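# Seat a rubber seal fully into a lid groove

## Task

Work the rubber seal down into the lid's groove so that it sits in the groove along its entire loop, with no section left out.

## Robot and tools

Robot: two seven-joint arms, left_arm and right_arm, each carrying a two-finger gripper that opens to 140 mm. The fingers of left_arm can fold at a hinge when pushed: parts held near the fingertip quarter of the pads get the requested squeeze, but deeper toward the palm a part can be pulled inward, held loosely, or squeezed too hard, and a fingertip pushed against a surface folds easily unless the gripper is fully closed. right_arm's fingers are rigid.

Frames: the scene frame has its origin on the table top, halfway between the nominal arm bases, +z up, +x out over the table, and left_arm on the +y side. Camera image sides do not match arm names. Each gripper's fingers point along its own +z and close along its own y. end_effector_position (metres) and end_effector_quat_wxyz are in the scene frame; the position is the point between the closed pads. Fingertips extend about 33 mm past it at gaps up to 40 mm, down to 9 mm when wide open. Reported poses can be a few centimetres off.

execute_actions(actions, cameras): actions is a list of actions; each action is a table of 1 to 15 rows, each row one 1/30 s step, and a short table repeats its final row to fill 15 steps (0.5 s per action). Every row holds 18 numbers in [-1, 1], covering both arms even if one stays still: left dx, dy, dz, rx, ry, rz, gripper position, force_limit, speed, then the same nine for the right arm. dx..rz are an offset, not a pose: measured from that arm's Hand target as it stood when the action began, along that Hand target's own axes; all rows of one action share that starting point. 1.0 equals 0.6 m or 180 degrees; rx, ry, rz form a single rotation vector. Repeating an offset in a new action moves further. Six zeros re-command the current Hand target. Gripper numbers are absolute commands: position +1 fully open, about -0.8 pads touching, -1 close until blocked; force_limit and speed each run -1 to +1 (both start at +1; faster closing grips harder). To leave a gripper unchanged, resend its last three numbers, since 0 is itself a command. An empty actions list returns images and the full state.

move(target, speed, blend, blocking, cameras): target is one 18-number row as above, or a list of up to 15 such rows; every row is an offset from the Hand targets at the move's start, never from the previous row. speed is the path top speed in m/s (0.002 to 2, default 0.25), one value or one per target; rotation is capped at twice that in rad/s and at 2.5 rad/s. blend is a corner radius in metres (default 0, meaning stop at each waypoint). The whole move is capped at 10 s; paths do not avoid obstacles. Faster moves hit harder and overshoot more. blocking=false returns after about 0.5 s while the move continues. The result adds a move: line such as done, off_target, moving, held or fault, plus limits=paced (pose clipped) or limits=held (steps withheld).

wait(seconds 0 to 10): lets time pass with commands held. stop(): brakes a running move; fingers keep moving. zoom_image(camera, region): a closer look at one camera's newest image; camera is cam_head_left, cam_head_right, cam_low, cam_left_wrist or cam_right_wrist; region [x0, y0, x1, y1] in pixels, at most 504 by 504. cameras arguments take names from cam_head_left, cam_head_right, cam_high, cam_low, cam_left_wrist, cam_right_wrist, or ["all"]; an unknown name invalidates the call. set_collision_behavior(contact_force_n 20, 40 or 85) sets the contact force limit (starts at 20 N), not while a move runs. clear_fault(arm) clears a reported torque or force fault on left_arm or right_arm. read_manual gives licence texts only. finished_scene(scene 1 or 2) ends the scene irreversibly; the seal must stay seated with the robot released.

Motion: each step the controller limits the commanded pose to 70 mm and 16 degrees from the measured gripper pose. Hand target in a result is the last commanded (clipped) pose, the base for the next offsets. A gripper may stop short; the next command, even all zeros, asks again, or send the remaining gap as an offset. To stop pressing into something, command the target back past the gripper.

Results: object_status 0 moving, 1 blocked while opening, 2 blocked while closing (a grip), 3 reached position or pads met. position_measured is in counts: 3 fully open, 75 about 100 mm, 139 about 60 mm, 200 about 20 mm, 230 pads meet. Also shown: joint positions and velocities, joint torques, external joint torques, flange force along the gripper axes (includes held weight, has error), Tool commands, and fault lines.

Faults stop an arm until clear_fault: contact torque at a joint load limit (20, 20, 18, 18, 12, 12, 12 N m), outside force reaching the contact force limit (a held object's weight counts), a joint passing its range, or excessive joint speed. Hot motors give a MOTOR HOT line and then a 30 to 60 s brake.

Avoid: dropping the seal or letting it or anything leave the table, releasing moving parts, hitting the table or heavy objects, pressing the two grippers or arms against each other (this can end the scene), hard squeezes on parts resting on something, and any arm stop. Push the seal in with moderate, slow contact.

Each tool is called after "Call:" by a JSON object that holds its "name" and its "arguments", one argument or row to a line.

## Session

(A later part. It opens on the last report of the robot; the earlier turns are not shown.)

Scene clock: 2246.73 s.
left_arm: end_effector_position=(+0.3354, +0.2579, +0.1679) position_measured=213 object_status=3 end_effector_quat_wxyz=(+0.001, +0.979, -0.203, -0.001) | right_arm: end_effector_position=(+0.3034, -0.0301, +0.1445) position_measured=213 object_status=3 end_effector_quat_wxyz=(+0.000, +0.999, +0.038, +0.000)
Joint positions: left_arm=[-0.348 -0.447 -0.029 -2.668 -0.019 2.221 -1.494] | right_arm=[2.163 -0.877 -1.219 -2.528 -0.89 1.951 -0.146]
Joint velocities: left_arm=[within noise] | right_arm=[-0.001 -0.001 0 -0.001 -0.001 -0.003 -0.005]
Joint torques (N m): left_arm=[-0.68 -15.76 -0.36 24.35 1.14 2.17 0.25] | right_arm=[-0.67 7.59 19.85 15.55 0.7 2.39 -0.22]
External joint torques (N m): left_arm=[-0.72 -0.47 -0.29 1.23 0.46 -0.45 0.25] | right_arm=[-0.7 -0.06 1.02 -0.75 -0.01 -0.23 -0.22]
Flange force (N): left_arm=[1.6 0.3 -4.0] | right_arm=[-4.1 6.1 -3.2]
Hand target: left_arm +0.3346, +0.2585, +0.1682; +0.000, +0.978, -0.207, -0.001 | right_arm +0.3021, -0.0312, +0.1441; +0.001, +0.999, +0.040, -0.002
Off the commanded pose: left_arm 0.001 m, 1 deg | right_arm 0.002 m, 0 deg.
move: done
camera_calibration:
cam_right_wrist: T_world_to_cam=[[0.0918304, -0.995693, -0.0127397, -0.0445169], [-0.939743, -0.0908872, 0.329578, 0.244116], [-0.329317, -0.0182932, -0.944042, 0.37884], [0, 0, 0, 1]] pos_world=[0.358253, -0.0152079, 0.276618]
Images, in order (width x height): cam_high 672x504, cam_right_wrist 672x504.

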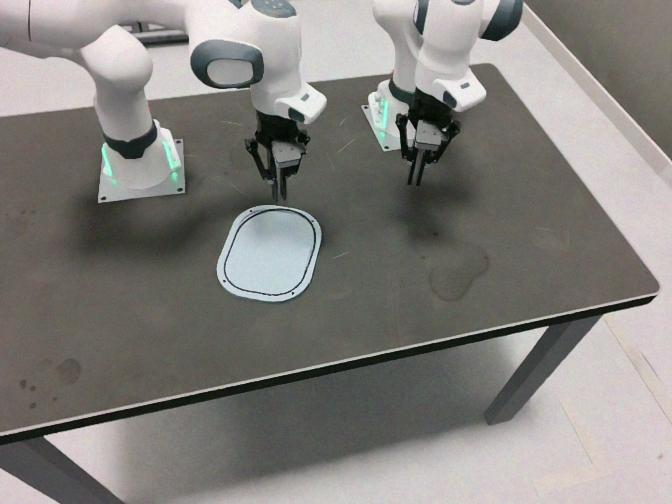

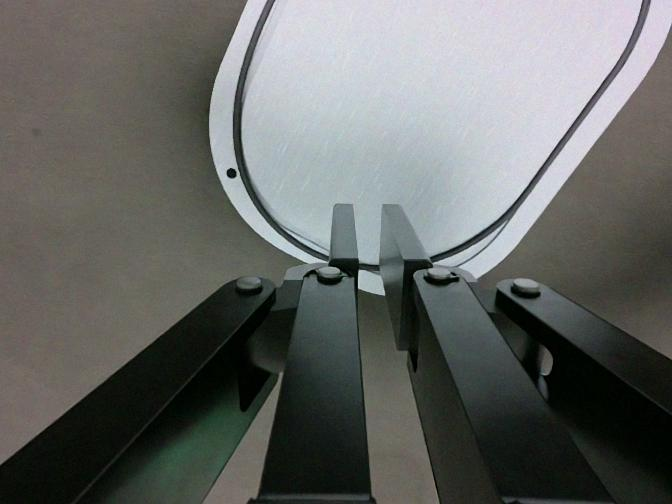

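Call:
{"name": "move", "arguments": {
  "target": [
    [0,0,0,0,0,0,-0.66,-1,-1, -0.0743,0.0878,0.04,0,0,0.4033,-0.66,-1,-1],
    [0,0,0,0,0,0,-0.66,-1,-1, -0.0743,0.0878,0.1202,0,0,0.4033,-0.55,-1,-1]
  ],
  "speed": [0.35,0.1],
  "blend": [0.01,0]
}}

Call:
{"name": "wait", "arguments": {
  "seconds": 0.3,
  "cameras": ["cam_right_wrist"]
}}

Call:
{"name": "zoom_image", "arguments": {
  "camera": "cam_right_wrist",
  "region": [230, 0, 450, 270]
}}

Scene clock: 2282.73 s.
left_arm: end_effector_position=(+0.3354, +0.2579, +0.1679) position_measured=213 object_status=3 end_effector_quat_wxyz=(+0.001, +0.979, -0.203, -0.001) | right_arm: end_effector_position=(+0.2624, -0.0876, +0.0728) position_measured=199 object_status=0 end_effector_quat_wxyz=(+0.002, +0.830, -0.557, -0.001)
Joint positions: left_arm=[-0.348 -0.447 -0.029 -2.668 -0.019 2.221 -1.494] | right_arm=[1.631 -0.499 -0.895 -2.843 -0.598 2.419 0.843]
Joint torques (N m): left_arm=[-0.67 -15.75 -0.29 24.26 1.15 2.17 0.27] | right_arm=[-0.59 -5.29 8.21 17.4 0.38 2.74 0.29]
External joint torques (N m): left_arm=[-0.59 -0.51 -0.09 1.16 0.47 -0.45 0.27] | right_arm=[-0.58 0.79 0.76 -0.63 -0.12 0.23 0.29]
Flange force (N): left_arm=[1.2 -0.2 -3.9] | right_arm=[0.1 2.9 1.7]
Hand target: left_arm +0.3346, +0.2585, +0.1682; +0.000, +0.978, -0.207, -0.001 | right_arm +0.2617, -0.0875, +0.0722; +0.002, +0.829, -0.559, -0.001
Off the commanded pose: left_arm 0.001 m, 1 deg | right_arm 0.001 m, 0 deg.
move: done

Scene clock: 2283.03 s.
left_arm: end_effector_position=(+0.3354, +0.2579, +0.1679) position_measured=213 object_status=3 end_effector_quat_wxyz=(+0.001, +0.979, -0.203, -0.001) | right_arm: end_effector_position=(+0.2624, -0.0876, +0.0728) position_measured=199 object_status=3 end_effector_quat_wxyz=(+0.002, +0.830, -0.557, -0.001)
Joint positions: left_arm=[-0.348 -0.447 -0.029 -2.668 -0.019 2.221 -1.494] | right_arm=[1.631 -0.499 -0.895 -2.843 -0.598 2.419 0.843]
Joint torques (N m): left_arm=[-0.71 -15.77 -0.33 24.31 1.15 2.16 0.28] | right_arm=[-0.56 -5.3 8.24 17.35 0.37 2.74 0.25]
External joint torques (N m): left_arm=[-0.67 -0.43 -0.17 1.08 0.46 -0.48 0.28] | right_arm=[-0.58 0.74 0.77 -0.67 -0.13 0.23 0.25]
Flange force (N): left_arm=[1.3 0.0 -3.8] | right_arm=[0.3 3.2 1.6]
Hand target: left_arm +0.3346, +0.2585, +0.1682; +0.000, +0.978, -0.207, -0.001 | right_arm +0.2617, -0.0875, +0.0722; +0.002, +0.829, -0.559, -0.001
Tool commands: left_gripper/position=-0.66 left_gripper/force_limit=-1.0 left_gripper/speed=-1.0 right_gripper/position=-0.55 right_gripper/force_limit=-1.0 right_gripper/speed=-1.0
Off the commanded pose: left_arm 0.001 m, 1 deg | right_arm 0.001 m, 0 deg.
wait: 0.30 s; at rest by 0.17 s
camera_calibration:
cam_right_wrist: T_world_to_cam=[[-0.918942, -0.394295, -0.00878002, 0.218801], [-0.375028, 0.866714, 0.328877, 0.15977], [-0.122065, 0.305512, -0.944332, 0.270608], [0, 0, 0, 1]] pos_world=[0.294015, -0.134877, 0.20492]
Images, in order (width x height): cam_right_wrist 672x504.

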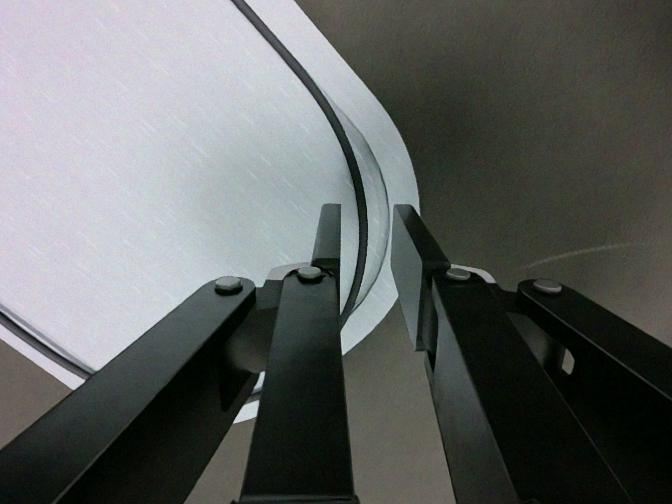

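Scaled by 1.867 from the camera's 672x504 image, which has a finer 960x720 frame.

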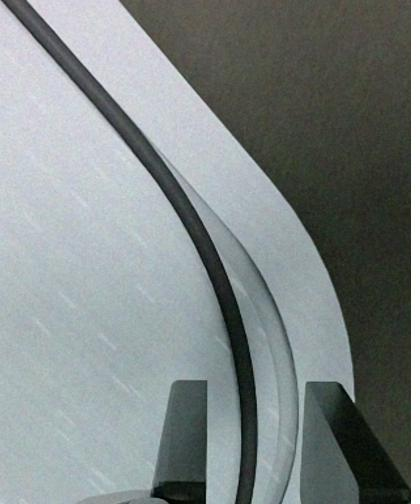

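Call:
{"name": "move", "arguments": {
  "target": [
    [0,0,0,0,0,0,-0.66,-1,-1, 0,-0.0015,0.0358,0,0,0,-0.55,-1,-1],
    [0,0,0,0,0,0,-0.66,-1,-1, 0,-0.0015,0.0358,0,0,0,-1,-1,-1],
    [0,0,0,0,0,0,-0.66,-1,-1, 0,-0.0015,0.0310,0,0,0,-1,-1,-1],
    [0,0,0,0,0,0,-0.66,-1,-1, 0.0042,0.0138,0.0310,0,0,-0.0289,-1,-1,-1],
    [0,0,0,0,0,0,-0.66,-1,-1, 0.0042,0.0138,0.0355,0,0,-0.0289,-1,-1,-1]
  ],
  "speed": [0.05,0.05,0.03,0.03,0.02],
  "cameras": ["cam_right_wrist"]
}}

Call:
{"name": "zoom_image", "arguments": {
  "camera": "cam_right_wrist",
  "region": [240, 0, 440, 220]
}}

Scene clock: 2316.20 s.
left_arm: end_effector_position=(+0.3354, +0.2579, +0.1679) position_measured=213 object_status=3 end_effector_quat_wxyz=(+0.001, +0.979, -0.203, -0.001) | right_arm: end_effector_position=(+0.2553, -0.0930, +0.0516) position_measured=225 object_status=2 end_effector_quat_wxyz=(+0.002, +0.851, -0.525, -0.002)
Joint positions: left_arm=[-0.348 -0.447 -0.029 -2.668 -0.019 2.221 -1.494] | right_arm=[1.669 -0.462 -0.961 -2.877 -0.643 2.491 0.791]
Joint velocities: left_arm=[within noise] | right_arm=[0.001 0 -0.001 0 -0.001 0.006 -0.007]
Joint torques (N m): left_arm=[-0.66 -15.72 -0.31 24.28 1.15 2.17 0.25] | right_arm=[0.17 -4.95 6.97 15.96 0.09 2.82 -0.11]
External joint torques (N m): left_arm=[-0.62 -0.42 -0.15 1.15 0.47 -0.45 0.25] | right_arm=[0.13 0.72 -0.14 -0.82 -0.37 0.31 -0.11]
Flange force (N): left_arm=[1.5 0.0 -3.8] | right_arm=[-0.2 -0.3 5.4]
Hand target: left_arm +0.3346, +0.2585, +0.1682; +0.000, +0.978, -0.207, -0.001 | right_arm +0.2549, -0.0929, +0.0509; +0.002, +0.854, -0.521, -0.001
Off the commanded pose: left_arm 0.001 m, 1 deg | right_arm 0.001 m, 1 deg.
move: done
camera_calibration:
cam_right_wrist: T_world_to_cam=[[-0.885539, -0.46451, -0.00705753, 0.194783], [-0.44052, 0.834786, 0.330266, 0.182382], [-0.14752, 0.295572, -0.943862, 0.257001], [0, 0, 0, 1]] pos_world=[0.290744, -0.137733, 0.183714]
Images, in order (width x height): cam_right_wrist 672x504.

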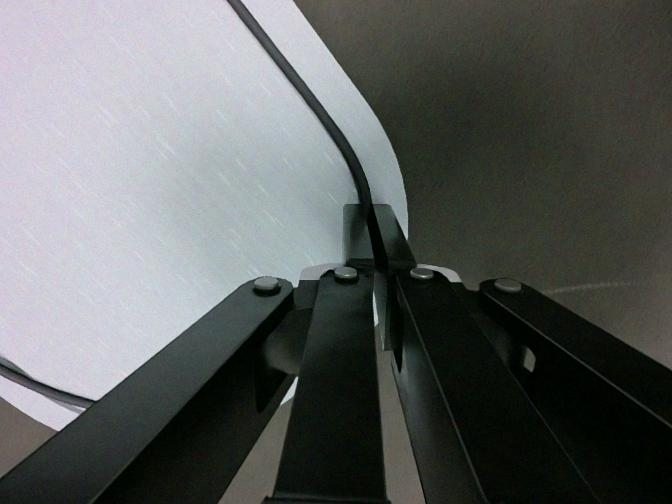

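Scaled by 2.291 from the camera's 672x504 image, which has a finer 960x720 frame.

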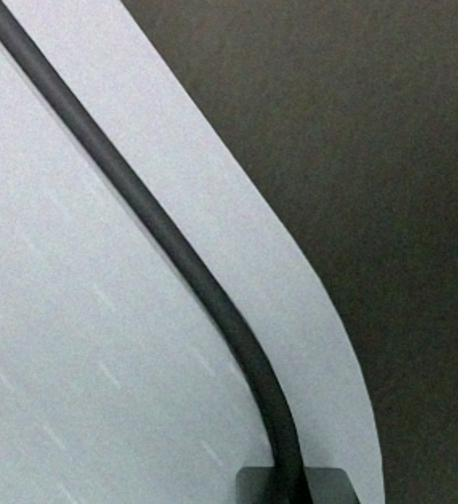

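Call:
{"name": "move", "arguments": {
  "target": [
    [0,0,0,0,0,0,-0.66,-1,-1, -0.0025,0,0,0,0,0.008,-1,-1,-1],
    [0,0,0,0,0,0,-0.66,-1,-1, -0.0025,0,0.0050,0,0,0.008,-1,-1,-1],
    [0,0,0,0,0,0,-0.66,-1,-1, -0.0025,0,0.0015,0,0,0.008,-0.66,-1,-1],
    [0,0,0,0,0,0,-0.66,-1,-1, -0.0025,0,-0.0250,0,0,0.008,-0.66,-1,-1]
  ],
  "speed": [0.02,0.02,0.02,0.04],
  "cameras": ["cam_right_wrist"]
}}

Call:
{"name": "zoom_image", "arguments": {
  "camera": "cam_right_wrist",
  "region": [240, 20, 440, 260]
}}

Scene clock: 2331.73 s.
left_arm: end_effector_position=(+0.3354, +0.2579, +0.1679) position_measured=213 object_status=3 end_effector_quat_wxyz=(+0.001, +0.979, -0.203, -0.001) | right_arm: end_effector_position=(+0.2542, -0.0912, +0.0654) position_measured=213 object_status=3 end_effector_quat_wxyz=(+0.001, +0.849, -0.528, +0.000)
Joint positions: left_arm=[-0.348 -0.447 -0.029 -2.668 -0.019 2.221 -1.494] | right_arm=[1.642 -0.51 -0.914 -2.871 -0.636 2.434 0.807]
Joint velocities: left_arm=[within noise] | right_arm=[0 0.002 0.001 0 0.001 -0.005 -0.001]
Joint torques (N m): left_arm=[-0.62 -15.75 -0.37 24.31 1.14 2.18 0.3] | right_arm=[-0.93 -5.73 8.53 17.3 0.66 2.27 0.25]
External joint torques (N m): left_arm=[-0.59 -0.41 -0.23 1.17 0.45 -0.44 0.29] | right_arm=[-0.96 -0.31 1.01 -0.15 0.17 -0.24 0.25]
Flange force (N): left_arm=[1.6 0.0 -3.8] | right_arm=[2.4 6.4 -6.0]
Hand target: left_arm +0.3346, +0.2585, +0.1682; +0.000, +0.978, -0.207, -0.001 | right_arm +0.2542, -0.0916, +0.0659; +0.002, +0.847, -0.531, -0.001
Off the commanded pose: left_arm 0.001 m, 1 deg | right_arm 0.001 m, 0 deg.
move: done
camera_calibration:
cam_right_wrist: T_world_to_cam=[[-0.889556, -0.456718, -0.00992865, 0.196615], [-0.434201, 0.838546, 0.329105, 0.174706], [-0.141982, 0.297068, -0.944241, 0.268113], [0, 0, 0, 1]] pos_world=[0.288825, -0.13635, 0.197619]
Images, in order (width x height): cam_right_wrist 672x504.

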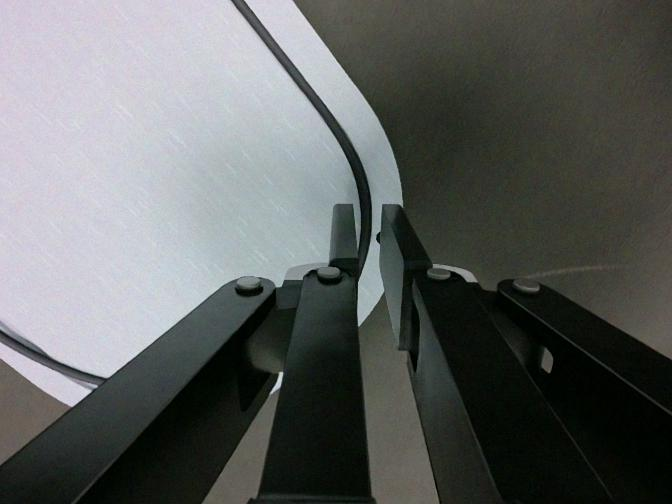

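Scaled by 2.100 from the camera's 672x504 image, which has a finer 960x720 frame.

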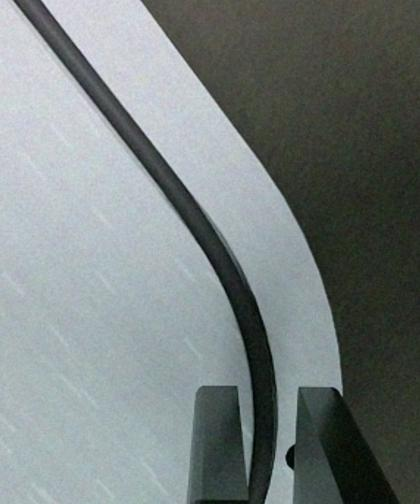

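Call:
{"name": "zoom_image", "arguments": {
  "camera": "cam_right_wrist",
  "region": [320, 120, 400, 240]
}}

Scaled by 4.200 from the camera's 672x504 image, which has a finer 960x720 frame.

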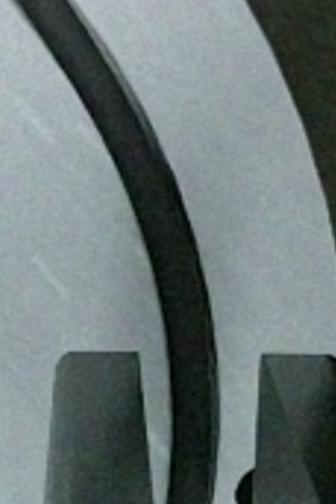

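Call:
{"name": "move", "arguments": {
  "target": [
    [0,0,0,0,0,0,-0.66,-1,-1, 0,-0.0008,0,0,0,0,-1,-1,-1],
    [0,0,0,0,0,0,-0.66,-1,-1, 0,-0.0008,0.0190,0,0,0,-1,-1,-1],
    [0,0,0,0,0,0,-0.66,-1,-1, 0,-0.0008,0.0293,0,0,0,-1,-1,-1],
    [0,0,0,0,0,0,-0.66,-1,-1, 0,-0.0008,0.0165,0,0,0,-1,-1,-1],
    [0,0,0,0,0,0,-0.66,-1,-1, 0.0233,-0.0038,0.0190,0,0,-0.0778,-1,-1,-1],
    [0,0,0,0,0,0,-0.66,-1,-1, 0.0233,-0.0038,0.0293,0,0,-0.0778,-1,-1,-1],
    [0,0,0,0,0,0,-0.66,-1,-1, 0.0233,-0.0038,0.0165,0,0,-0.0778,-1,-1,-1],
    [0,0,0,0,0,0,-0.66,-1,-1, 0.0463,-0.0127,0.0190,0,0,-0.1556,-1,-1,-1],
    [0,0,0,0,0,0,-0.66,-1,-1, 0.0463,-0.0127,0.0293,0,0,-0.1556,-1,-1,-1],
    [0,0,0,0,0,0,-0.66,-1,-1, 0.0463,-0.0127,-0.0103,0,0,-0.1556,-1,-1,-1]
  ],
  "speed": [0.05,0.05,0.02,0.06,0.1,0.02,0.06,0.1,0.02,0.06],
  "cameras": ["cam_right_wrist"]
}}

Call:
{"name": "zoom_image", "arguments": {
  "camera": "cam_right_wrist",
  "region": [260, 0, 440, 220]
}}

Scene clock: 2375.77 s.
left_arm: end_effector_position=(+0.3354, +0.2579, +0.1679) position_measured=213 object_status=3 end_effector_quat_wxyz=(+0.001, +0.979, -0.203, -0.001) | right_arm: end_effector_position=(+0.2732, -0.1128, +0.0717) position_measured=230 object_status=3 end_effector_quat_wxyz=(+0.001, +0.950, -0.311, -0.001)
Joint positions: left_arm=[-0.348 -0.447 -0.029 -2.668 -0.019 2.221 -1.494] | right_arm=[1.704 -0.664 -1.078 -2.849 -0.819 2.304 0.374]
Joint velocities: left_arm=[within noise] | right_arm=[0 -0.001 0.001 0.001 0 -0.004 -0.001]
Joint torques (N m): left_arm=[-0.69 -15.71 -0.33 24.33 1.15 2.18 0.3] | right_arm=[-0.6 -0.53 11.51 16.05 0.52 2.38 -0.13]
External joint torques (N m): left_arm=[-0.65 -0.36 -0.17 1.11 0.47 -0.46 0.3] | right_arm=[-0.59 -0.19 0.73 -0.25 -0.03 -0.17 -0.13]
Flange force (N): left_arm=[1.6 -0.1 -3.7] | right_arm=[0.0 5.4 -4.4]
Hand target: left_arm +0.3346, +0.2585, +0.1682; +0.000, +0.978, -0.207, -0.001 | right_arm +0.2732, -0.1133, +0.0721; +0.001, +0.951, -0.311, -0.001
Off the commanded pose: left_arm 0.001 m, 1 deg | right_arm 0.001 m, 0 deg.
move: done
camera_calibration:
cam_right_wrist: T_world_to_cam=[[-0.578378, -0.815705, -0.0102265, 0.0782895], [-0.771953, 0.543217, 0.330157, 0.257872], [-0.263755, 0.19885, -0.943871, 0.305289], [0, 0, 0, 1]] pos_world=[0.324868, -0.136926, 0.203815]
Images, in order (width x height): cam_right_wrist 672x504.

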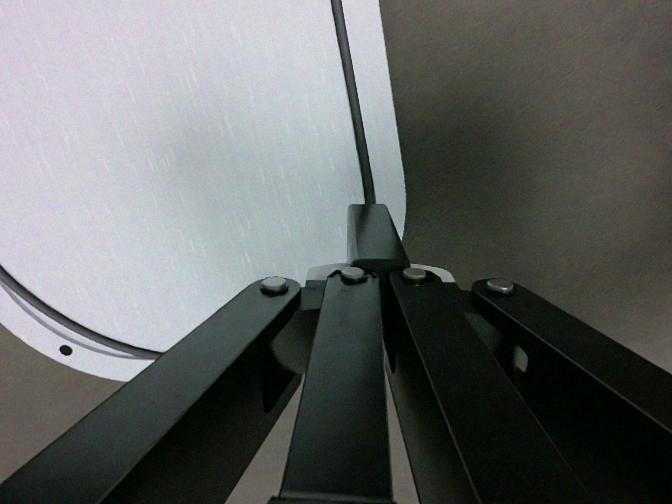

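Scaled by 2.291 from the camera's 672x504 image, which has a finer 960x720 frame.

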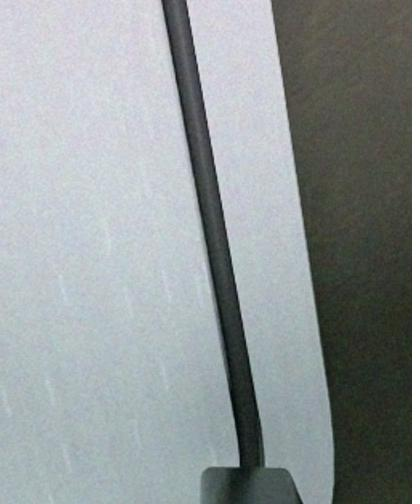

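Call:
{"name": "move", "arguments": {
  "target": [
    [0,0,0,0,0,0,-0.66,-1,-1, 0.0167,0.0010,0.0293,0,0,-0.05,-1,-1,-1],
    [0,0,0,0,0,0,-0.66,-1,-1, 0.0167,0.0010,0.0397,0,0,-0.05,-1,-1,-1],
    [0,0,0,0,0,0,-0.66,-1,-1, 0.0167,0.0010,0.0268,0,0,-0.05,-1,-1,-1],
    [0,0,0,0,0,0,-0.66,-1,-1, 0.0383,-0.0032,0.0293,0,0,-0.0556,-1,-1,-1],
    [0,0,0,0,0,0,-0.66,-1,-1, 0.0383,-0.0032,0.0397,0,0,-0.0556,-1,-1,-1],
    [0,0,0,0,0,0,-0.66,-1,-1, 0.0383,-0.0032,0.0268,0,0,-0.0556,-1,-1,-1],
    [0,0,0,0,0,0,-0.66,-1,-1, 0.0617,-0.0072,0.0293,0,0,-0.0556,-1,-1,-1],
    [0,0,0,0,0,0,-0.66,-1,-1, 0.0617,-0.0072,0.0400,0,0,-0.0556,-1,-1,-1],
    [0,0,0,0,0,0,-0.66,-1,-1, 0.0617,-0.0072,-0.10,0,0,-0.0556,-1,-1,-1]
  ],
  "speed": [0.1,0.02,0.06,0.1,0.02,0.06,0.1,0.02,0.15],
  "cameras": ["cam_right_wrist", "cam_high"]
}}

Call:
{"name": "zoom_image", "arguments": {
  "camera": "cam_right_wrist",
  "region": [0, 0, 400, 370]
}}

Call:
{"name": "zoom_image", "arguments": {
  "camera": "cam_high",
  "region": [205, 190, 335, 310]
}}

Scene clock: 2408.23 s.
left_arm: end_effector_position=(+0.3354, +0.2579, +0.1679) position_measured=213 object_status=3 end_effector_quat_wxyz=(+0.001, +0.979, -0.203, -0.001) | right_arm: end_effector_position=(+0.3063, -0.1311, +0.1317) position_measured=230 object_status=3 end_effector_quat_wxyz=(+0.001, +0.974, -0.228, +0.000)
Joint positions: left_arm=[-0.348 -0.447 -0.029 -2.668 -0.019 2.221 -1.494] | right_arm=[1.651 -0.842 -1.008 -2.747 -0.791 2.049 0.123]
Joint velocities: left_arm=[within noise] | right_arm=[0 0 -0.002 0 -0.002 -0.004 -0.004]
Joint torques (N m): left_arm=[-0.65 -15.75 -0.34 24.32 1.15 2.17 0.27] | right_arm=[-0.59 2.25 14.49 17.54 0.64 2.45 -0.15]
External joint torques (N m): left_arm=[-0.62 -0.36 -0.2 1.1 0.46 -0.47 0.27] | right_arm=[-0.56 -0.14 0.73 -0.32 -0.02 -0.13 -0.15]
Flange force (N): left_arm=[1.6 0.0 -3.7] | right_arm=[-1.3 4.7 -2.5]
Hand target: left_arm +0.3346, +0.2585, +0.1682; +0.000, +0.978, -0.207, -0.001 | right_arm +0.3058, -0.1316, +0.1320; +0.001, +0.974, -0.227, -0.002
Off the commanded pose: left_arm 0.001 m, 1 deg | right_arm 0.001 m, 0 deg.
move: done
camera_calibration:
cam_right_wrist: T_world_to_cam=[[-0.429342, -0.903082, -0.0104227, 0.0260127], [-0.854095, 0.402248, 0.329724, 0.280214], [-0.293575, 0.150466, -0.94402, 0.377152], [0, 0, 0, 1]] pos_world=[0.36122, -0.145972, 0.263917]
Images, in order (width x height): cam_high 672x504, cam_right_wrist 672x504.

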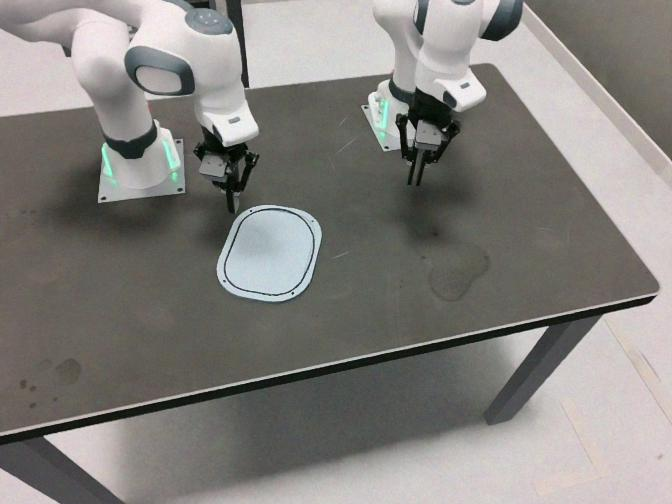

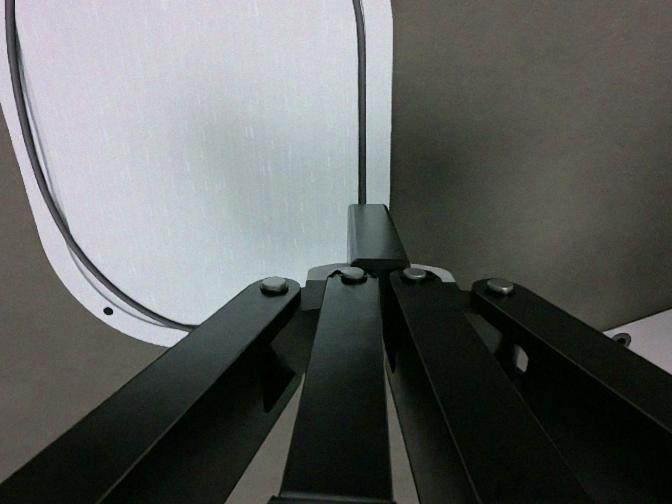

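Scaled by 1.260 from the camera's 672x504 image, which has a finer 960x720 frame.

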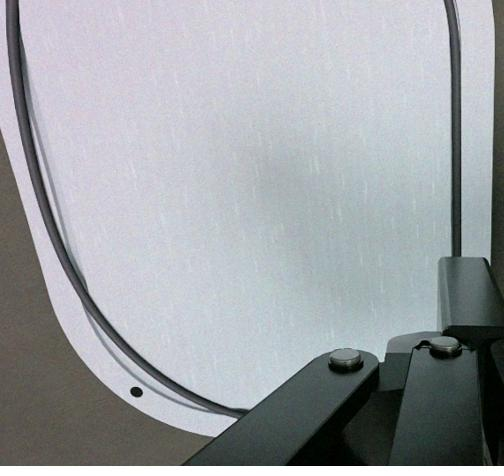

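Scaled by 3.877 from the camera's 672x504 image, which has a finer 960x720 frame.

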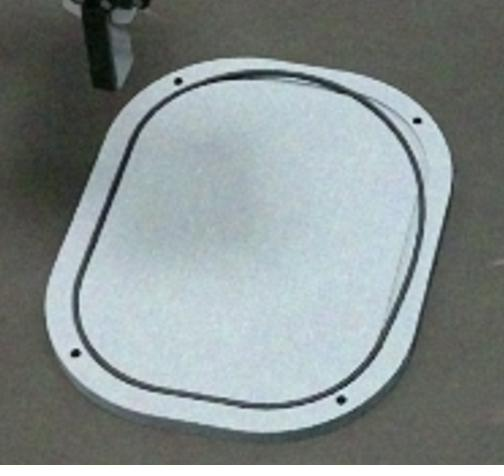

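Call:
{"name": "move", "arguments": {
  "target": [
    [0,0,0,0,0,0,-0.66,-1,-1, -0.1197,-0.2441,0.03,0,0,-0.2928,-1,-1,-1],
    [0,0,0,0,0,0,-0.66,-1,-1, -0.1197,-0.2441,0.1,0,0,-0.2928,-0.55,-1,-1]
  ],
  "speed": [0.3,0.1],
  "blend": [0.01,0]
}}

Call:
{"name": "wait", "arguments": {
  "seconds": 0.3,
  "cameras": ["cam_right_wrist"]
}}

Call:
{"name": "zoom_image", "arguments": {
  "camera": "cam_right_wrist",
  "region": [280, 40, 460, 270]
}}

Scene clock: 2431.33 s.
left_arm: end_effector_position=(+0.3354, +0.2579, +0.1679) position_measured=213 object_status=3 end_effector_quat_wxyz=(+0.001, +0.979, -0.203, -0.001) | right_arm: end_effector_position=(+0.3054, +0.0303, +0.0716) position_measured=199 object_status=0 end_effector_quat_wxyz=(+0.002, +0.974, +0.226, -0.003)
Joint positions: left_arm=[-0.348 -0.447 -0.029 -2.668 -0.019 2.221 -1.494] | right_arm=[2.532 -0.773 -1.571 -2.425 -0.973 2.137 -0.436]
Joint torques (N m): left_arm=[-0.7 -15.71 -0.38 24.31 1.14 2.16 0.24] | right_arm=[-0.21 13.59 19.89 14.15 0.29 2.85 -0.19]
External joint torques (N m): left_arm=[-0.72 -0.38 -0.28 1.11 0.46 -0.47 0.24] | right_arm=[-0.17 0.25 0.32 -0.34 -0.36 0.23 -0.19]
Flange force (N): left_arm=[1.6 0.3 -3.7] | right_arm=[-2.1 1.8 -0.3]
Hand target: left_arm +0.3346, +0.2585, +0.1682; +0.000, +0.978, -0.207, -0.001 | right_arm +0.3058, +0.0315, +0.0717; +0.000, +0.973, +0.229, -0.002
Off the commanded pose: left_arm 0.001 m, 1 deg | right_arm 0.001 m, 0 deg.
move: done

Scene clock: 2431.63 s.
left_arm: end_effector_position=(+0.3354, +0.2579, +0.1679) position_measured=213 object_status=3 end_effector_quat_wxyz=(+0.001, +0.979, -0.203, -0.001) | right_arm: end_effector_position=(+0.3054, +0.0303, +0.0716) position_measured=199 object_status=3 end_effector_quat_wxyz=(+0.002, +0.974, +0.226, -0.003)
Joint positions: left_arm=[-0.348 -0.447 -0.029 -2.668 -0.019 2.221 -1.494] | right_arm=[2.532 -0.773 -1.571 -2.425 -0.973 2.137 -0.436]
Joint torques (N m): left_arm=[-0.73 -15.71 -0.33 24.31 1.15 2.16 0.24] | right_arm=[-0.21 13.6 19.91 14.19 0.29 2.86 -0.19]
External joint torques (N m): left_arm=[-0.74 -0.43 -0.22 1.1 0.46 -0.47 0.24] | right_arm=[-0.18 0.22 0.31 -0.33 -0.36 0.24 -0.19]
Flange force (N): left_arm=[1.4 0.2 -3.8] | right_arm=[-2.1 1.8 -0.3]
Hand target: left_arm +0.3346, +0.2585, +0.1682; +0.000, +0.978, -0.207, -0.001 | right_arm +0.3058, +0.0315, +0.0717; +0.000, +0.973, +0.229, -0.002
Tool commands: left_gripper/position=-0.66 left_gripper/force_limit=-1.0 left_gripper/speed=-1.0 right_gripper/position=-0.55 right_gripper/force_limit=-1.0 right_gripper/speed=-1.0
Off the commanded pose: left_arm 0.001 m, 1 deg | right_arm 0.001 m, 0 deg.
wait: 0.30 s; at rest by 0.17 s
camera_calibration:
cam_right_wrist: T_world_to_cam=[[0.456042, -0.889903, -0.00993885, -0.100077], [-0.836833, -0.432593, 0.335522, 0.253988], [-0.302881, -0.144695, -0.94198, 0.307553], [0, 0, 0, 1]] pos_world=[0.351337, 0.0653162, 0.203495]
Images, in order (width x height): cam_right_wrist 672x504.

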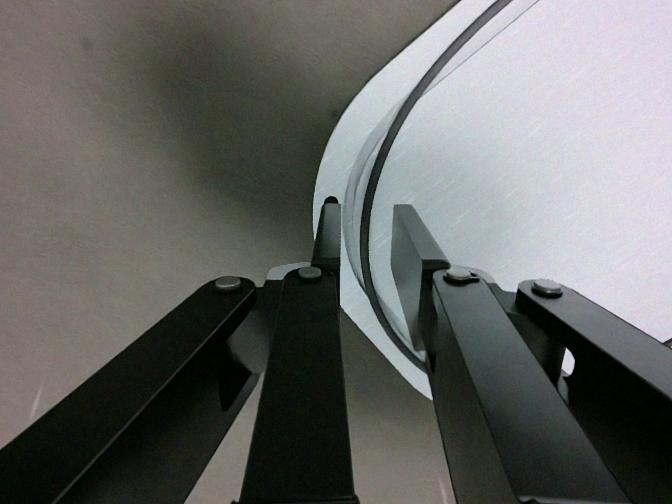

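Scaled by 2.191 from the camera's 672x504 image, which has a finer 960x720 frame.

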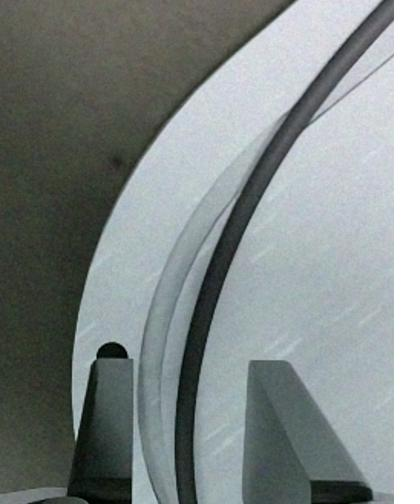

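Call:
{"name": "move", "arguments": {
  "target": [
    [0,0,0,0,0,0,-0.66,-1,-1, 0,-0.0010,0.0350,0,0,0,-0.55,-1,-1],
    [0,0,0,0,0,0,-0.66,-1,-1, 0,-0.0010,0.0350,0,0,0,-1,-1,-1],
    [0,0,0,0,0,0,-0.66,-1,-1, 0,-0.0010,0.0302,0,0,0,-1,-1,-1],
    [0,0,0,0,0,0,-0.66,-1,-1, 0,-0.0120,0.0302,0,0,0,-1,-1,-1],
    [0,0,0,0,0,0,-0.66,-1,-1, 0,-0.0120,0.0347,0,0,0,-1,-1,-1]
  ],
  "speed": [0.05,0.05,0.03,0.03,0.02],
  "cameras": ["cam_right_wrist"]
}}

Call:
{"name": "zoom_image", "arguments": {
  "camera": "cam_right_wrist",
  "region": [300, 60, 440, 240]
}}

Scene clock: 2451.73 s.
left_arm: end_effector_position=(+0.3354, +0.2579, +0.1679) position_measured=213 object_status=3 end_effector_quat_wxyz=(+0.001, +0.979, -0.203, -0.001) | right_arm: end_effector_position=(+0.3018, +0.0369, +0.0508) position_measured=225 object_status=2 end_effector_quat_wxyz=(+0.001, +0.973, +0.231, -0.003)
Joint positions: left_arm=[-0.348 -0.447 -0.029 -2.668 -0.019 2.221 -1.494] | right_arm=[2.603 -0.771 -1.651 -2.42 -1.008 2.181 -0.417]
Joint velocities: left_arm=[within noise] | right_arm=[0 0 0 0.002 0 0.001 0.005]
Joint torques (N m): left_arm=[-0.66 -15.74 -0.33 24.3 1.16 2.17 0.26] | right_arm=[-0.62 16.32 20.03 13.57 0.53 2.96 0.24]
External joint torques (N m): left_arm=[-0.69 -0.4 -0.25 1.09 0.47 -0.47 0.26] | right_arm=[-0.76 1.36 0.26 -0.16 -0.11 0.31 0.24]
Flange force (N): left_arm=[1.4 0.2 -3.7] | right_arm=[-4.0 2.8 -1.9]
Hand target: left_arm +0.3346, +0.2585, +0.1682; +0.000, +0.978, -0.207, -0.001 | right_arm +0.3025, +0.0379, +0.0509; +0.000, +0.973, +0.229, -0.002
Off the commanded pose: left_arm 0.001 m, 1 deg | right_arm 0.001 m, 0 deg.
move: done
camera_calibration:
cam_right_wrist: T_world_to_cam=[[0.465139, -0.885165, -0.0113137, -0.0955783], [-0.832023, -0.441506, 0.335872, 0.259627], [-0.302297, -0.146814, -0.94184, 0.287604], [0, 0, 0, 1]] pos_world=[0.347415, 0.0722486, 0.182595]
Images, in order (width x height): cam_right_wrist 672x504.

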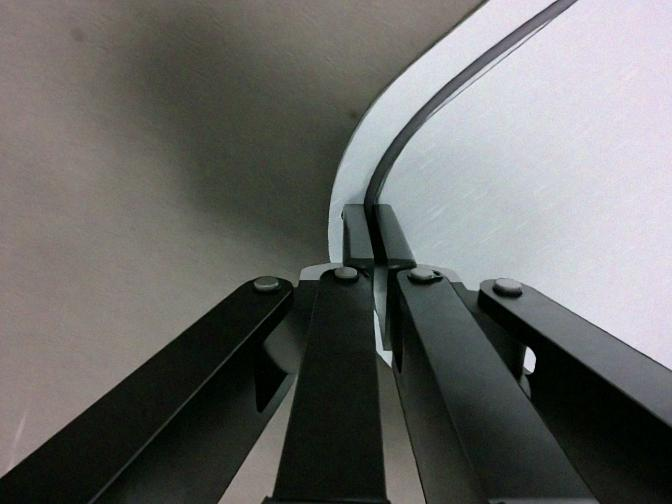

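Scaled by 2.800 from the camera's 672x504 image, which has a finer 960x720 frame.

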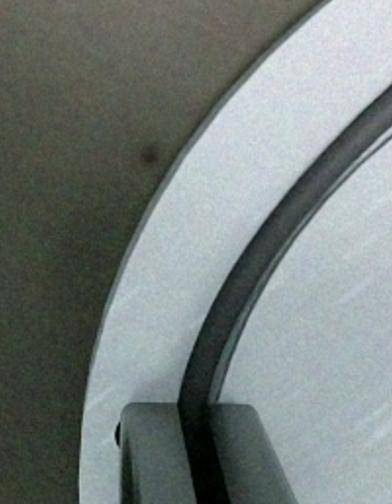

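Call:
{"name": "move", "arguments": {
  "target": [
    [0,0,0,0,0,0,-0.66,-1,-1, 0,0.0012,0,0,0,0,-1,-1,-1],
    [0,0,0,0,0,0,-0.66,-1,-1, 0,0.0012,0.0057,0,0,0,-1,-1,-1],
    [0,0,0,0,0,0,-0.66,-1,-1, 0,0.0012,0.0015,0,0,0,-0.66,-1,-1],
    [0,0,0,0,0,0,-0.66,-1,-1, 0,0.0012,-0.0280,0,0,0,-0.66,-1,-1]
  ],
  "speed": [0.02,0.02,0.02,0.04],
  "cameras": ["cam_right_wrist"]
}}

Call:
{"name": "zoom_image", "arguments": {
  "camera": "cam_right_wrist",
  "region": [300, 60, 440, 260]
}}

Scene clock: 2465.57 s.
left_arm: end_effector_position=(+0.3354, +0.2579, +0.1679) position_measured=213 object_status=3 end_effector_quat_wxyz=(+0.001, +0.979, -0.203, -0.001) | right_arm: end_effector_position=(+0.3028, +0.0380, +0.0674) position_measured=213 object_status=3 end_effector_quat_wxyz=(+0.000, +0.974, +0.229, +0.000)
Joint positions: left_arm=[-0.348 -0.447 -0.029 -2.668 -0.019 2.221 -1.494] | right_arm=[2.566 -0.77 -1.594 -2.418 -0.982 2.152 -0.423]
Joint velocities: left_arm=[within noise] | right_arm=[0 0 0.001 0.001 0.001 -0.003 -0.004]
Joint torques (N m): left_arm=[-0.73 -15.72 -0.37 24.31 1.14 2.18 0.26] | right_arm=[-0.97 14.18 20.84 14.27 0.82 2.35 -0.11]
External joint torques (N m): left_arm=[-0.73 -0.41 -0.25 1.2 0.45 -0.43 0.26] | right_arm=[-1.02 0.32 1.2 -0.09 0.17 -0.29 -0.11]
Flange force (N): left_arm=[1.7 0.2 -3.8] | right_arm=[-5.2 5.2 -7.2]
Hand target: left_arm +0.3346, +0.2585, +0.1682; +0.000, +0.978, -0.207, -0.001 | right_arm +0.3029, +0.0373, +0.0677; +0.000, +0.973, +0.229, -0.002
Off the commanded pose: left_arm 0.001 m, 1 deg | right_arm 0.001 m, 0 deg.
move: done
camera_calibration:
cam_right_wrist: T_world_to_cam=[[0.459856, -0.887909, -0.012215, -0.0932008], [-0.836298, -0.437669, 0.33023, 0.256892], [-0.29856, -0.141643, -0.943822, 0.302587], [0, 0, 0, 1]] pos_world=[0.348038, 0.0725392, 0.199616]
Images, in order (width x height): cam_right_wrist 672x504.

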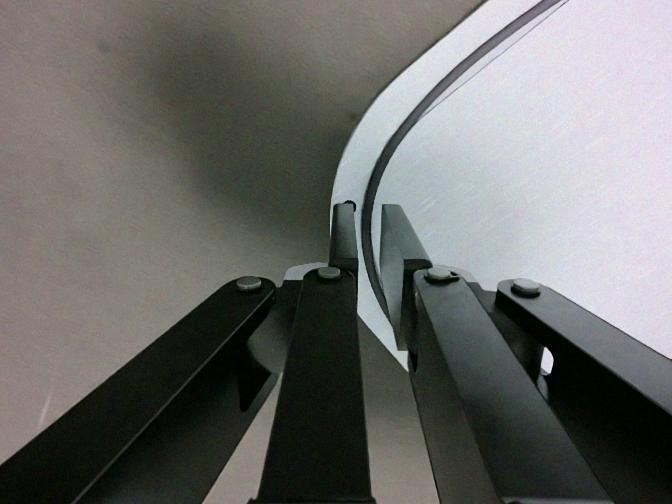

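Scaled by 2.520 from the camera's 672x504 image, which has a finer 960x720 frame.

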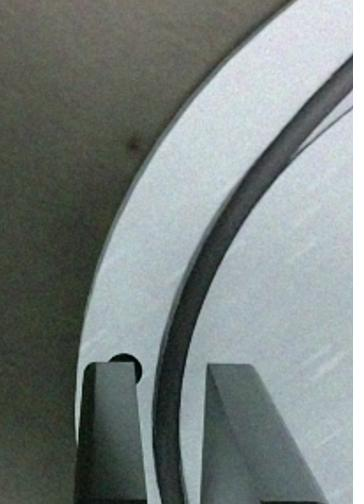

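Call:
{"name": "move", "arguments": {
  "target": [
    [0,0,0,0,0,0,-0.66,-1,-1, 0,0.0002,0,0,0,0.026,-1,-1,-1],
    [0,0,0,0,0,0,-0.66,-1,-1, 0,0.0002,0.0220,0,0,0.026,-1,-1,-1],
    [0,0,0,0,0,0,-0.66,-1,-1, 0,0.0002,0.0337,0,0,0.026,-1,-1,-1],
    [0,0,0,0,0,0,-0.66,-1,-1, 0,0.0002,0.0195,0,0,0.026,-1,-1,-1],
    [0,0,0,0,0,0,-0.66,-1,-1, 0.0230,0.0048,0.0220,0,0,0.1,-1,-1,-1],
    [0,0,0,0,0,0,-0.66,-1,-1, 0.0230,0.0048,0.0337,0,0,0.1,-1,-1,-1],
    [0,0,0,0,0,0,-0.66,-1,-1, 0.0230,0.0048,0.0195,0,0,0.1,-1,-1,-1],
    [0,0,0,0,0,0,-0.66,-1,-1, 0.0440,0.0143,0.0220,0,0,0.1722,-1,-1,-1],
    [0,0,0,0,0,0,-0.66,-1,-1, 0.0440,0.0143,0.0337,0,0,0.1722,-1,-1,-1],
    [0,0,0,0,0,0,-0.66,-1,-1, 0.0440,0.0143,-0.0067,0,0,0.1722,-1,-1,-1]
  ],
  "speed": [0.05,0.05,0.02,0.06,0.1,0.02,0.06,0.1,0.02,0.06],
  "cameras": ["cam_right_wrist"]
}}

Call:
{"name": "zoom_image", "arguments": {
  "camera": "cam_right_wrist",
  "region": [310, 20, 490, 220]
}}

Scene clock: 2497.53 s.
left_arm: end_effector_position=(+0.3354, +0.2579, +0.1679) position_measured=213 object_status=3 end_effector_quat_wxyz=(+0.001, +0.979, -0.203, -0.001) | right_arm: end_effector_position=(+0.3306, +0.0420, +0.0715) position_measured=230 object_status=3 end_effector_quat_wxyz=(+0.000, +0.999, -0.040, +0.000)
Joint positions: left_arm=[-0.348 -0.447 -0.029 -2.668 -0.019 2.221 -1.494] | right_arm=[2.605 -0.621 -1.669 -2.368 -0.831 2.242 -0.021]
Joint velocities: left_arm=[within noise] | right_arm=[0 0 -0.001 -0.001 0.001 -0.004 -0.002]
Joint torques (N m): left_arm=[-0.64 -15.73 -0.31 24.33 1.15 2.17 0.25] | right_arm=[-0.99 13.93 18.04 16.34 0.67 2.43 -0.22]
External joint torques (N m): left_arm=[-0.69 -0.42 -0.25 1.16 0.47 -0.46 0.25] | right_arm=[-0.94 -0.01 1.15 -0.28 0.08 -0.18 -0.22]
Flange force (N): left_arm=[1.6 0.2 -3.8] | right_arm=[-2.8 8.5 -7.7]
Hand target: left_arm +0.3346, +0.2585, +0.1682; +0.000, +0.978, -0.207, -0.001 | right_arm +0.3304, +0.0414, +0.0716; +0.001, +0.999, -0.039, -0.002
Off the commanded pose: left_arm 0.001 m, 1 deg | right_arm 0.001 m, 0 deg.
move: done
camera_calibration:
cam_right_wrist: T_world_to_cam=[[-0.0633931, -0.997923, -0.0114087, 0.0752029], [-0.942386, 0.0560947, 0.329792, 0.294851], [-0.328467, 0.031658, -0.943985, 0.3178], [0, 0, 0, 1]] pos_world=[0.387018, 0.0484463, 0.203617]
Images, in order (width x height): cam_right_wrist 672x504.

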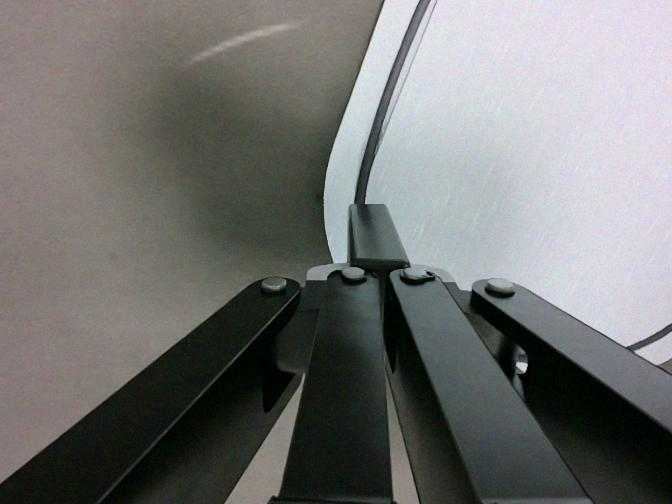

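Scaled by 2.520 from the camera's 672x504 image, which has a finer 960x720 frame.

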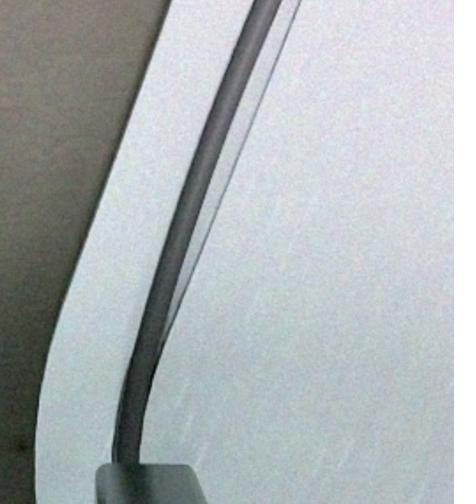

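Call:
{"name": "move", "arguments": {
  "target": [
    [0,0,0,0,0,0,-0.66,-1,-1, 0.0233,-0.0047,0.0285,0,0,0.0833,-1,-1,-1],
    [0,0,0,0,0,0,-0.66,-1,-1, 0.0233,-0.0047,0.0402,0,0,0.0833,-1,-1,-1],
    [0,0,0,0,0,0,-0.66,-1,-1, 0.0233,-0.0047,0.026,0,0,0.0833,-1,-1,-1],
    [0,0,0,0,0,0,-0.66,-1,-1, 0.0467,0.0020,0.0285,0,0,0.1056,-1,-1,-1],
    [0,0,0,0,0,0,-0.66,-1,-1, 0.0467,0.0020,0.0402,0,0,0.1056,-1,-1,-1],
    [0,0,0,0,0,0,-0.66,-1,-1, 0.0467,0.0020,0.026,0,0,0.1056,-1,-1,-1],
    [0,0,0,0,0,0,-0.66,-1,-1, 0.0710,0.0073,0.0285,0,0,0.1056,-1,-1,-1],
    [0,0,0,0,0,0,-0.66,-1,-1, 0.0710,0.0073,0.0402,0,0,0.1056,-1,-1,-1],
    [0,0,0,0,0,0,-0.66,-1,-1, 0.0697,0.0113,0.0402,0,0,0.1056,-1,-1,-1],
    [0,0,0,0,0,0,-0.66,-1,-1, 0.0697,0.0113,0,0,0,0.1056,-1,-1,-1]
  ],
  "speed": [0.1,0.02,0.06,0.1,0.02,0.06,0.1,0.02,0.01,0.06],
  "cameras": ["cam_right_wrist"]
}}

Call:
{"name": "zoom_image", "arguments": {
  "camera": "cam_right_wrist",
  "region": [310, 20, 490, 220]
}}

Scene clock: 2540.20 s.
left_arm: end_effector_position=(+0.3354, +0.2579, +0.1679) position_measured=213 object_status=3 end_effector_quat_wxyz=(+0.001, +0.979, -0.203, -0.001) | right_arm: end_effector_position=(+0.3718, +0.0320, +0.0714) position_measured=230 object_status=3 end_effector_quat_wxyz=(+0.000, +0.979, -0.205, +0.000)
Joint positions: left_arm=[-0.348 -0.447 -0.029 -2.668 -0.019 2.221 -1.494] | right_arm=[2.636 -0.552 -1.767 -2.312 -0.743 2.278 0.173]
Joint velocities: left_arm=[within noise] | right_arm=[0.001 -0.002 0 0.001 -0.001 -0.004 -0.004]
Joint torques (N m): left_arm=[-0.71 -15.77 -0.37 24.31 1.14 2.16 0.28] | right_arm=[-0.95 16 16.73 17.38 0.52 2.43 -0.15]
External joint torques (N m): left_arm=[-0.72 -0.44 -0.27 1.19 0.46 -0.45 0.28] | right_arm=[-0.92 0.08 1.28 -0.2 -0.05 -0.15 -0.15]
Flange force (N): left_arm=[1.6 0.2 -3.9] | right_arm=[-0.9 9.4 -8.0]
Hand target: left_arm +0.3346, +0.2585, +0.1682; +0.000, +0.978, -0.207, -0.001 | right_arm +0.3716, +0.0313, +0.0715; +0.001, +0.979, -0.204, -0.002
Off the commanded pose: left_arm 0.001 m, 1 deg | right_arm 0.001 m, 0 deg.
move: done
camera_calibration:
cam_right_wrist: T_world_to_cam=[[-0.385639, -0.922583, -0.0111283, 0.185204], [-0.872494, 0.360727, 0.32959, 0.298581], [-0.30006, 0.136812, -0.944059, 0.317741], [0, 0, 0, 1]] pos_world=[0.427273, 0.0196892, 0.203618]
Images, in order (width x height): cam_right_wrist 672x504.

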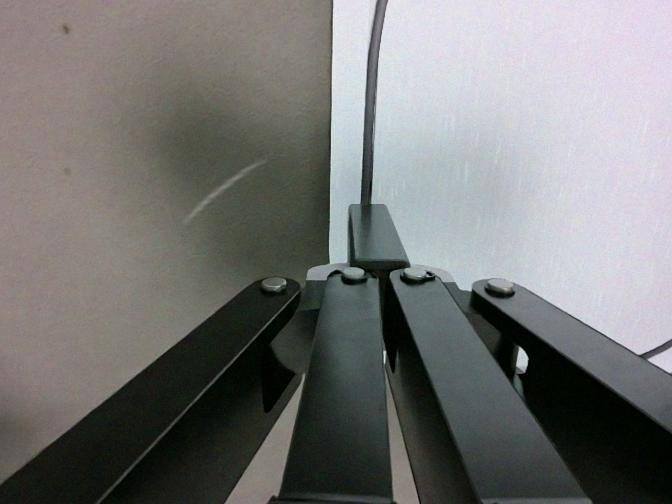

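Scaled by 2.520 from the camera's 672x504 image, which has a finer 960x720 frame.

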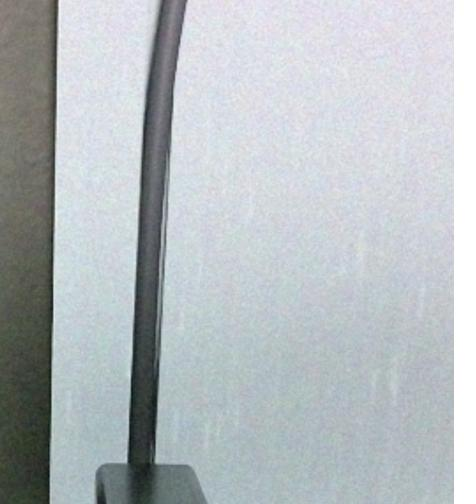

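Call:
{"name": "move", "arguments": {
  "target": [0,0,0,0,0,0,-0.66,-1,-1, 0.02,0.10,-0.10,0,0,0,-1,-1,-1],
  "speed": 0.2,
  "cameras": ["cam_right_wrist", "cam_high"]
}}

Call:
{"name": "zoom_image", "arguments": {
  "camera": "cam_high",
  "region": [205, 190, 335, 310]
}}

Call:
{"name": "zoom_image", "arguments": {
  "camera": "cam_right_wrist",
  "region": [180, 0, 420, 280]
}}

Scene clock: 2556.43 s.
left_arm: end_effector_position=(+0.3354, +0.2579, +0.1679) position_measured=213 object_status=3 end_effector_quat_wxyz=(+0.001, +0.979, -0.203, -0.001) | right_arm: end_effector_position=(+0.3592, -0.0270, +0.1322) position_measured=230 object_status=3 end_effector_quat_wxyz=(+0.000, +0.978, -0.207, -0.002)
Joint positions: left_arm=[-0.348 -0.447 -0.029 -2.668 -0.019 2.221 -1.494] | right_arm=[2.149 -0.597 -1.325 -2.437 -0.701 2.143 0.106]
Joint velocities: left_arm=[within noise] | right_arm=[-0.001 -0.001 0 0.001 0 -0.004 -0.007]
Joint torques (N m): left_arm=[-0.69 -15.77 -0.35 24.29 1.14 2.16 0.27] | right_arm=[-0.97 4.78 16.28 18 0.28 2.36 -0.08]
External joint torques (N m): left_arm=[-0.69 -0.48 -0.23 1.12 0.45 -0.47 0.27] | right_arm=[-0.97 0.01 1.09 -0.85 -0.35 -0.24 -0.08]
Flange force (N): left_arm=[1.2 0.2 -3.9] | right_arm=[-2.8 11.2 -4.9]
Hand target: left_arm +0.3346, +0.2585, +0.1682; +0.000, +0.978, -0.207, -0.001 | right_arm +0.3589, -0.0284, +0.1316; +0.001, +0.979, -0.204, -0.002
Off the commanded pose: left_arm 0.001 m, 1 deg | right_arm 0.002 m, 0 deg.
move: done
camera_calibration:
cam_right_wrist: T_world_to_cam=[[-0.390207, -0.92065, -0.0119367, 0.12845], [-0.869651, 0.364272, 0.333186, 0.287468], [-0.3024, 0.140392, -0.942785, 0.380099], [0, 0, 0, 1]] pos_world=[0.415061, -0.0398222, 0.264105]
Images, in order (width x height): cam_high 672x504, cam_right_wrist 672x504.

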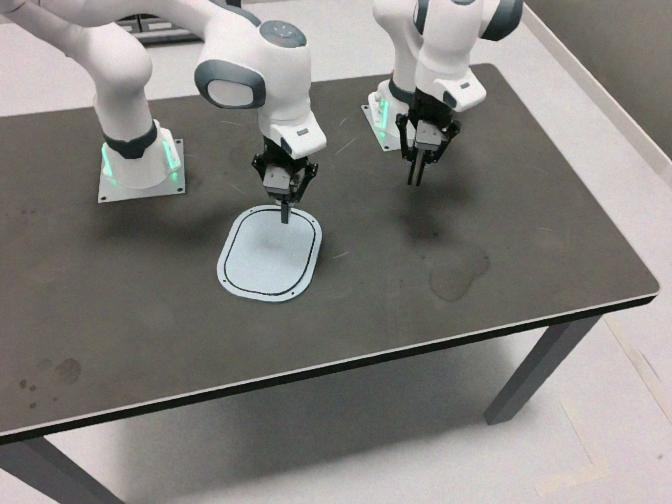

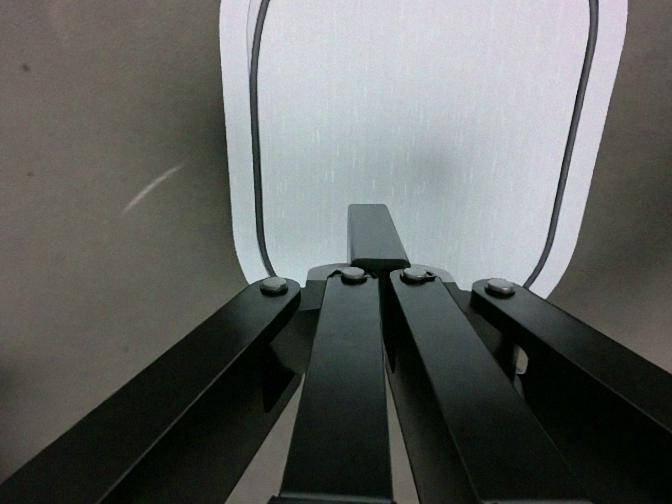

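Scaled by 3.877 from the camera's 672x504 image, which has a finer 960x720 frame.

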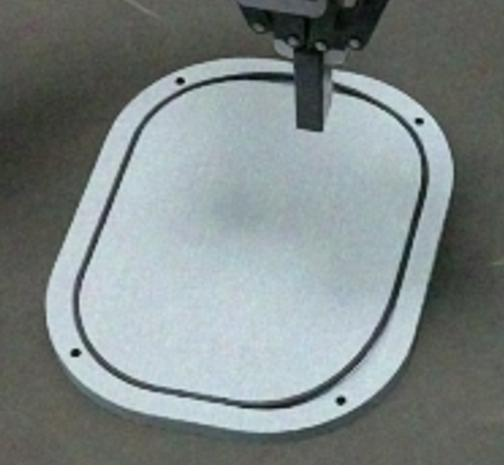

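Scaled by 1.800 from the camera's 672x504 image, which has a finer 960x720 frame.

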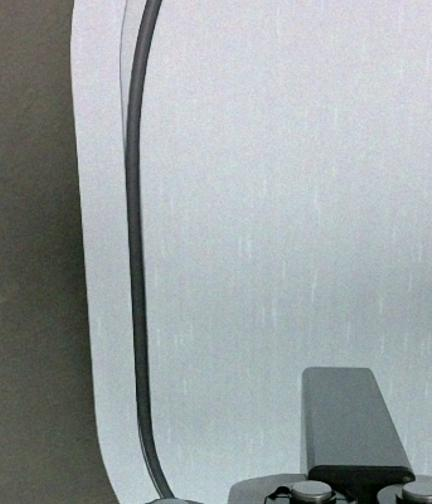

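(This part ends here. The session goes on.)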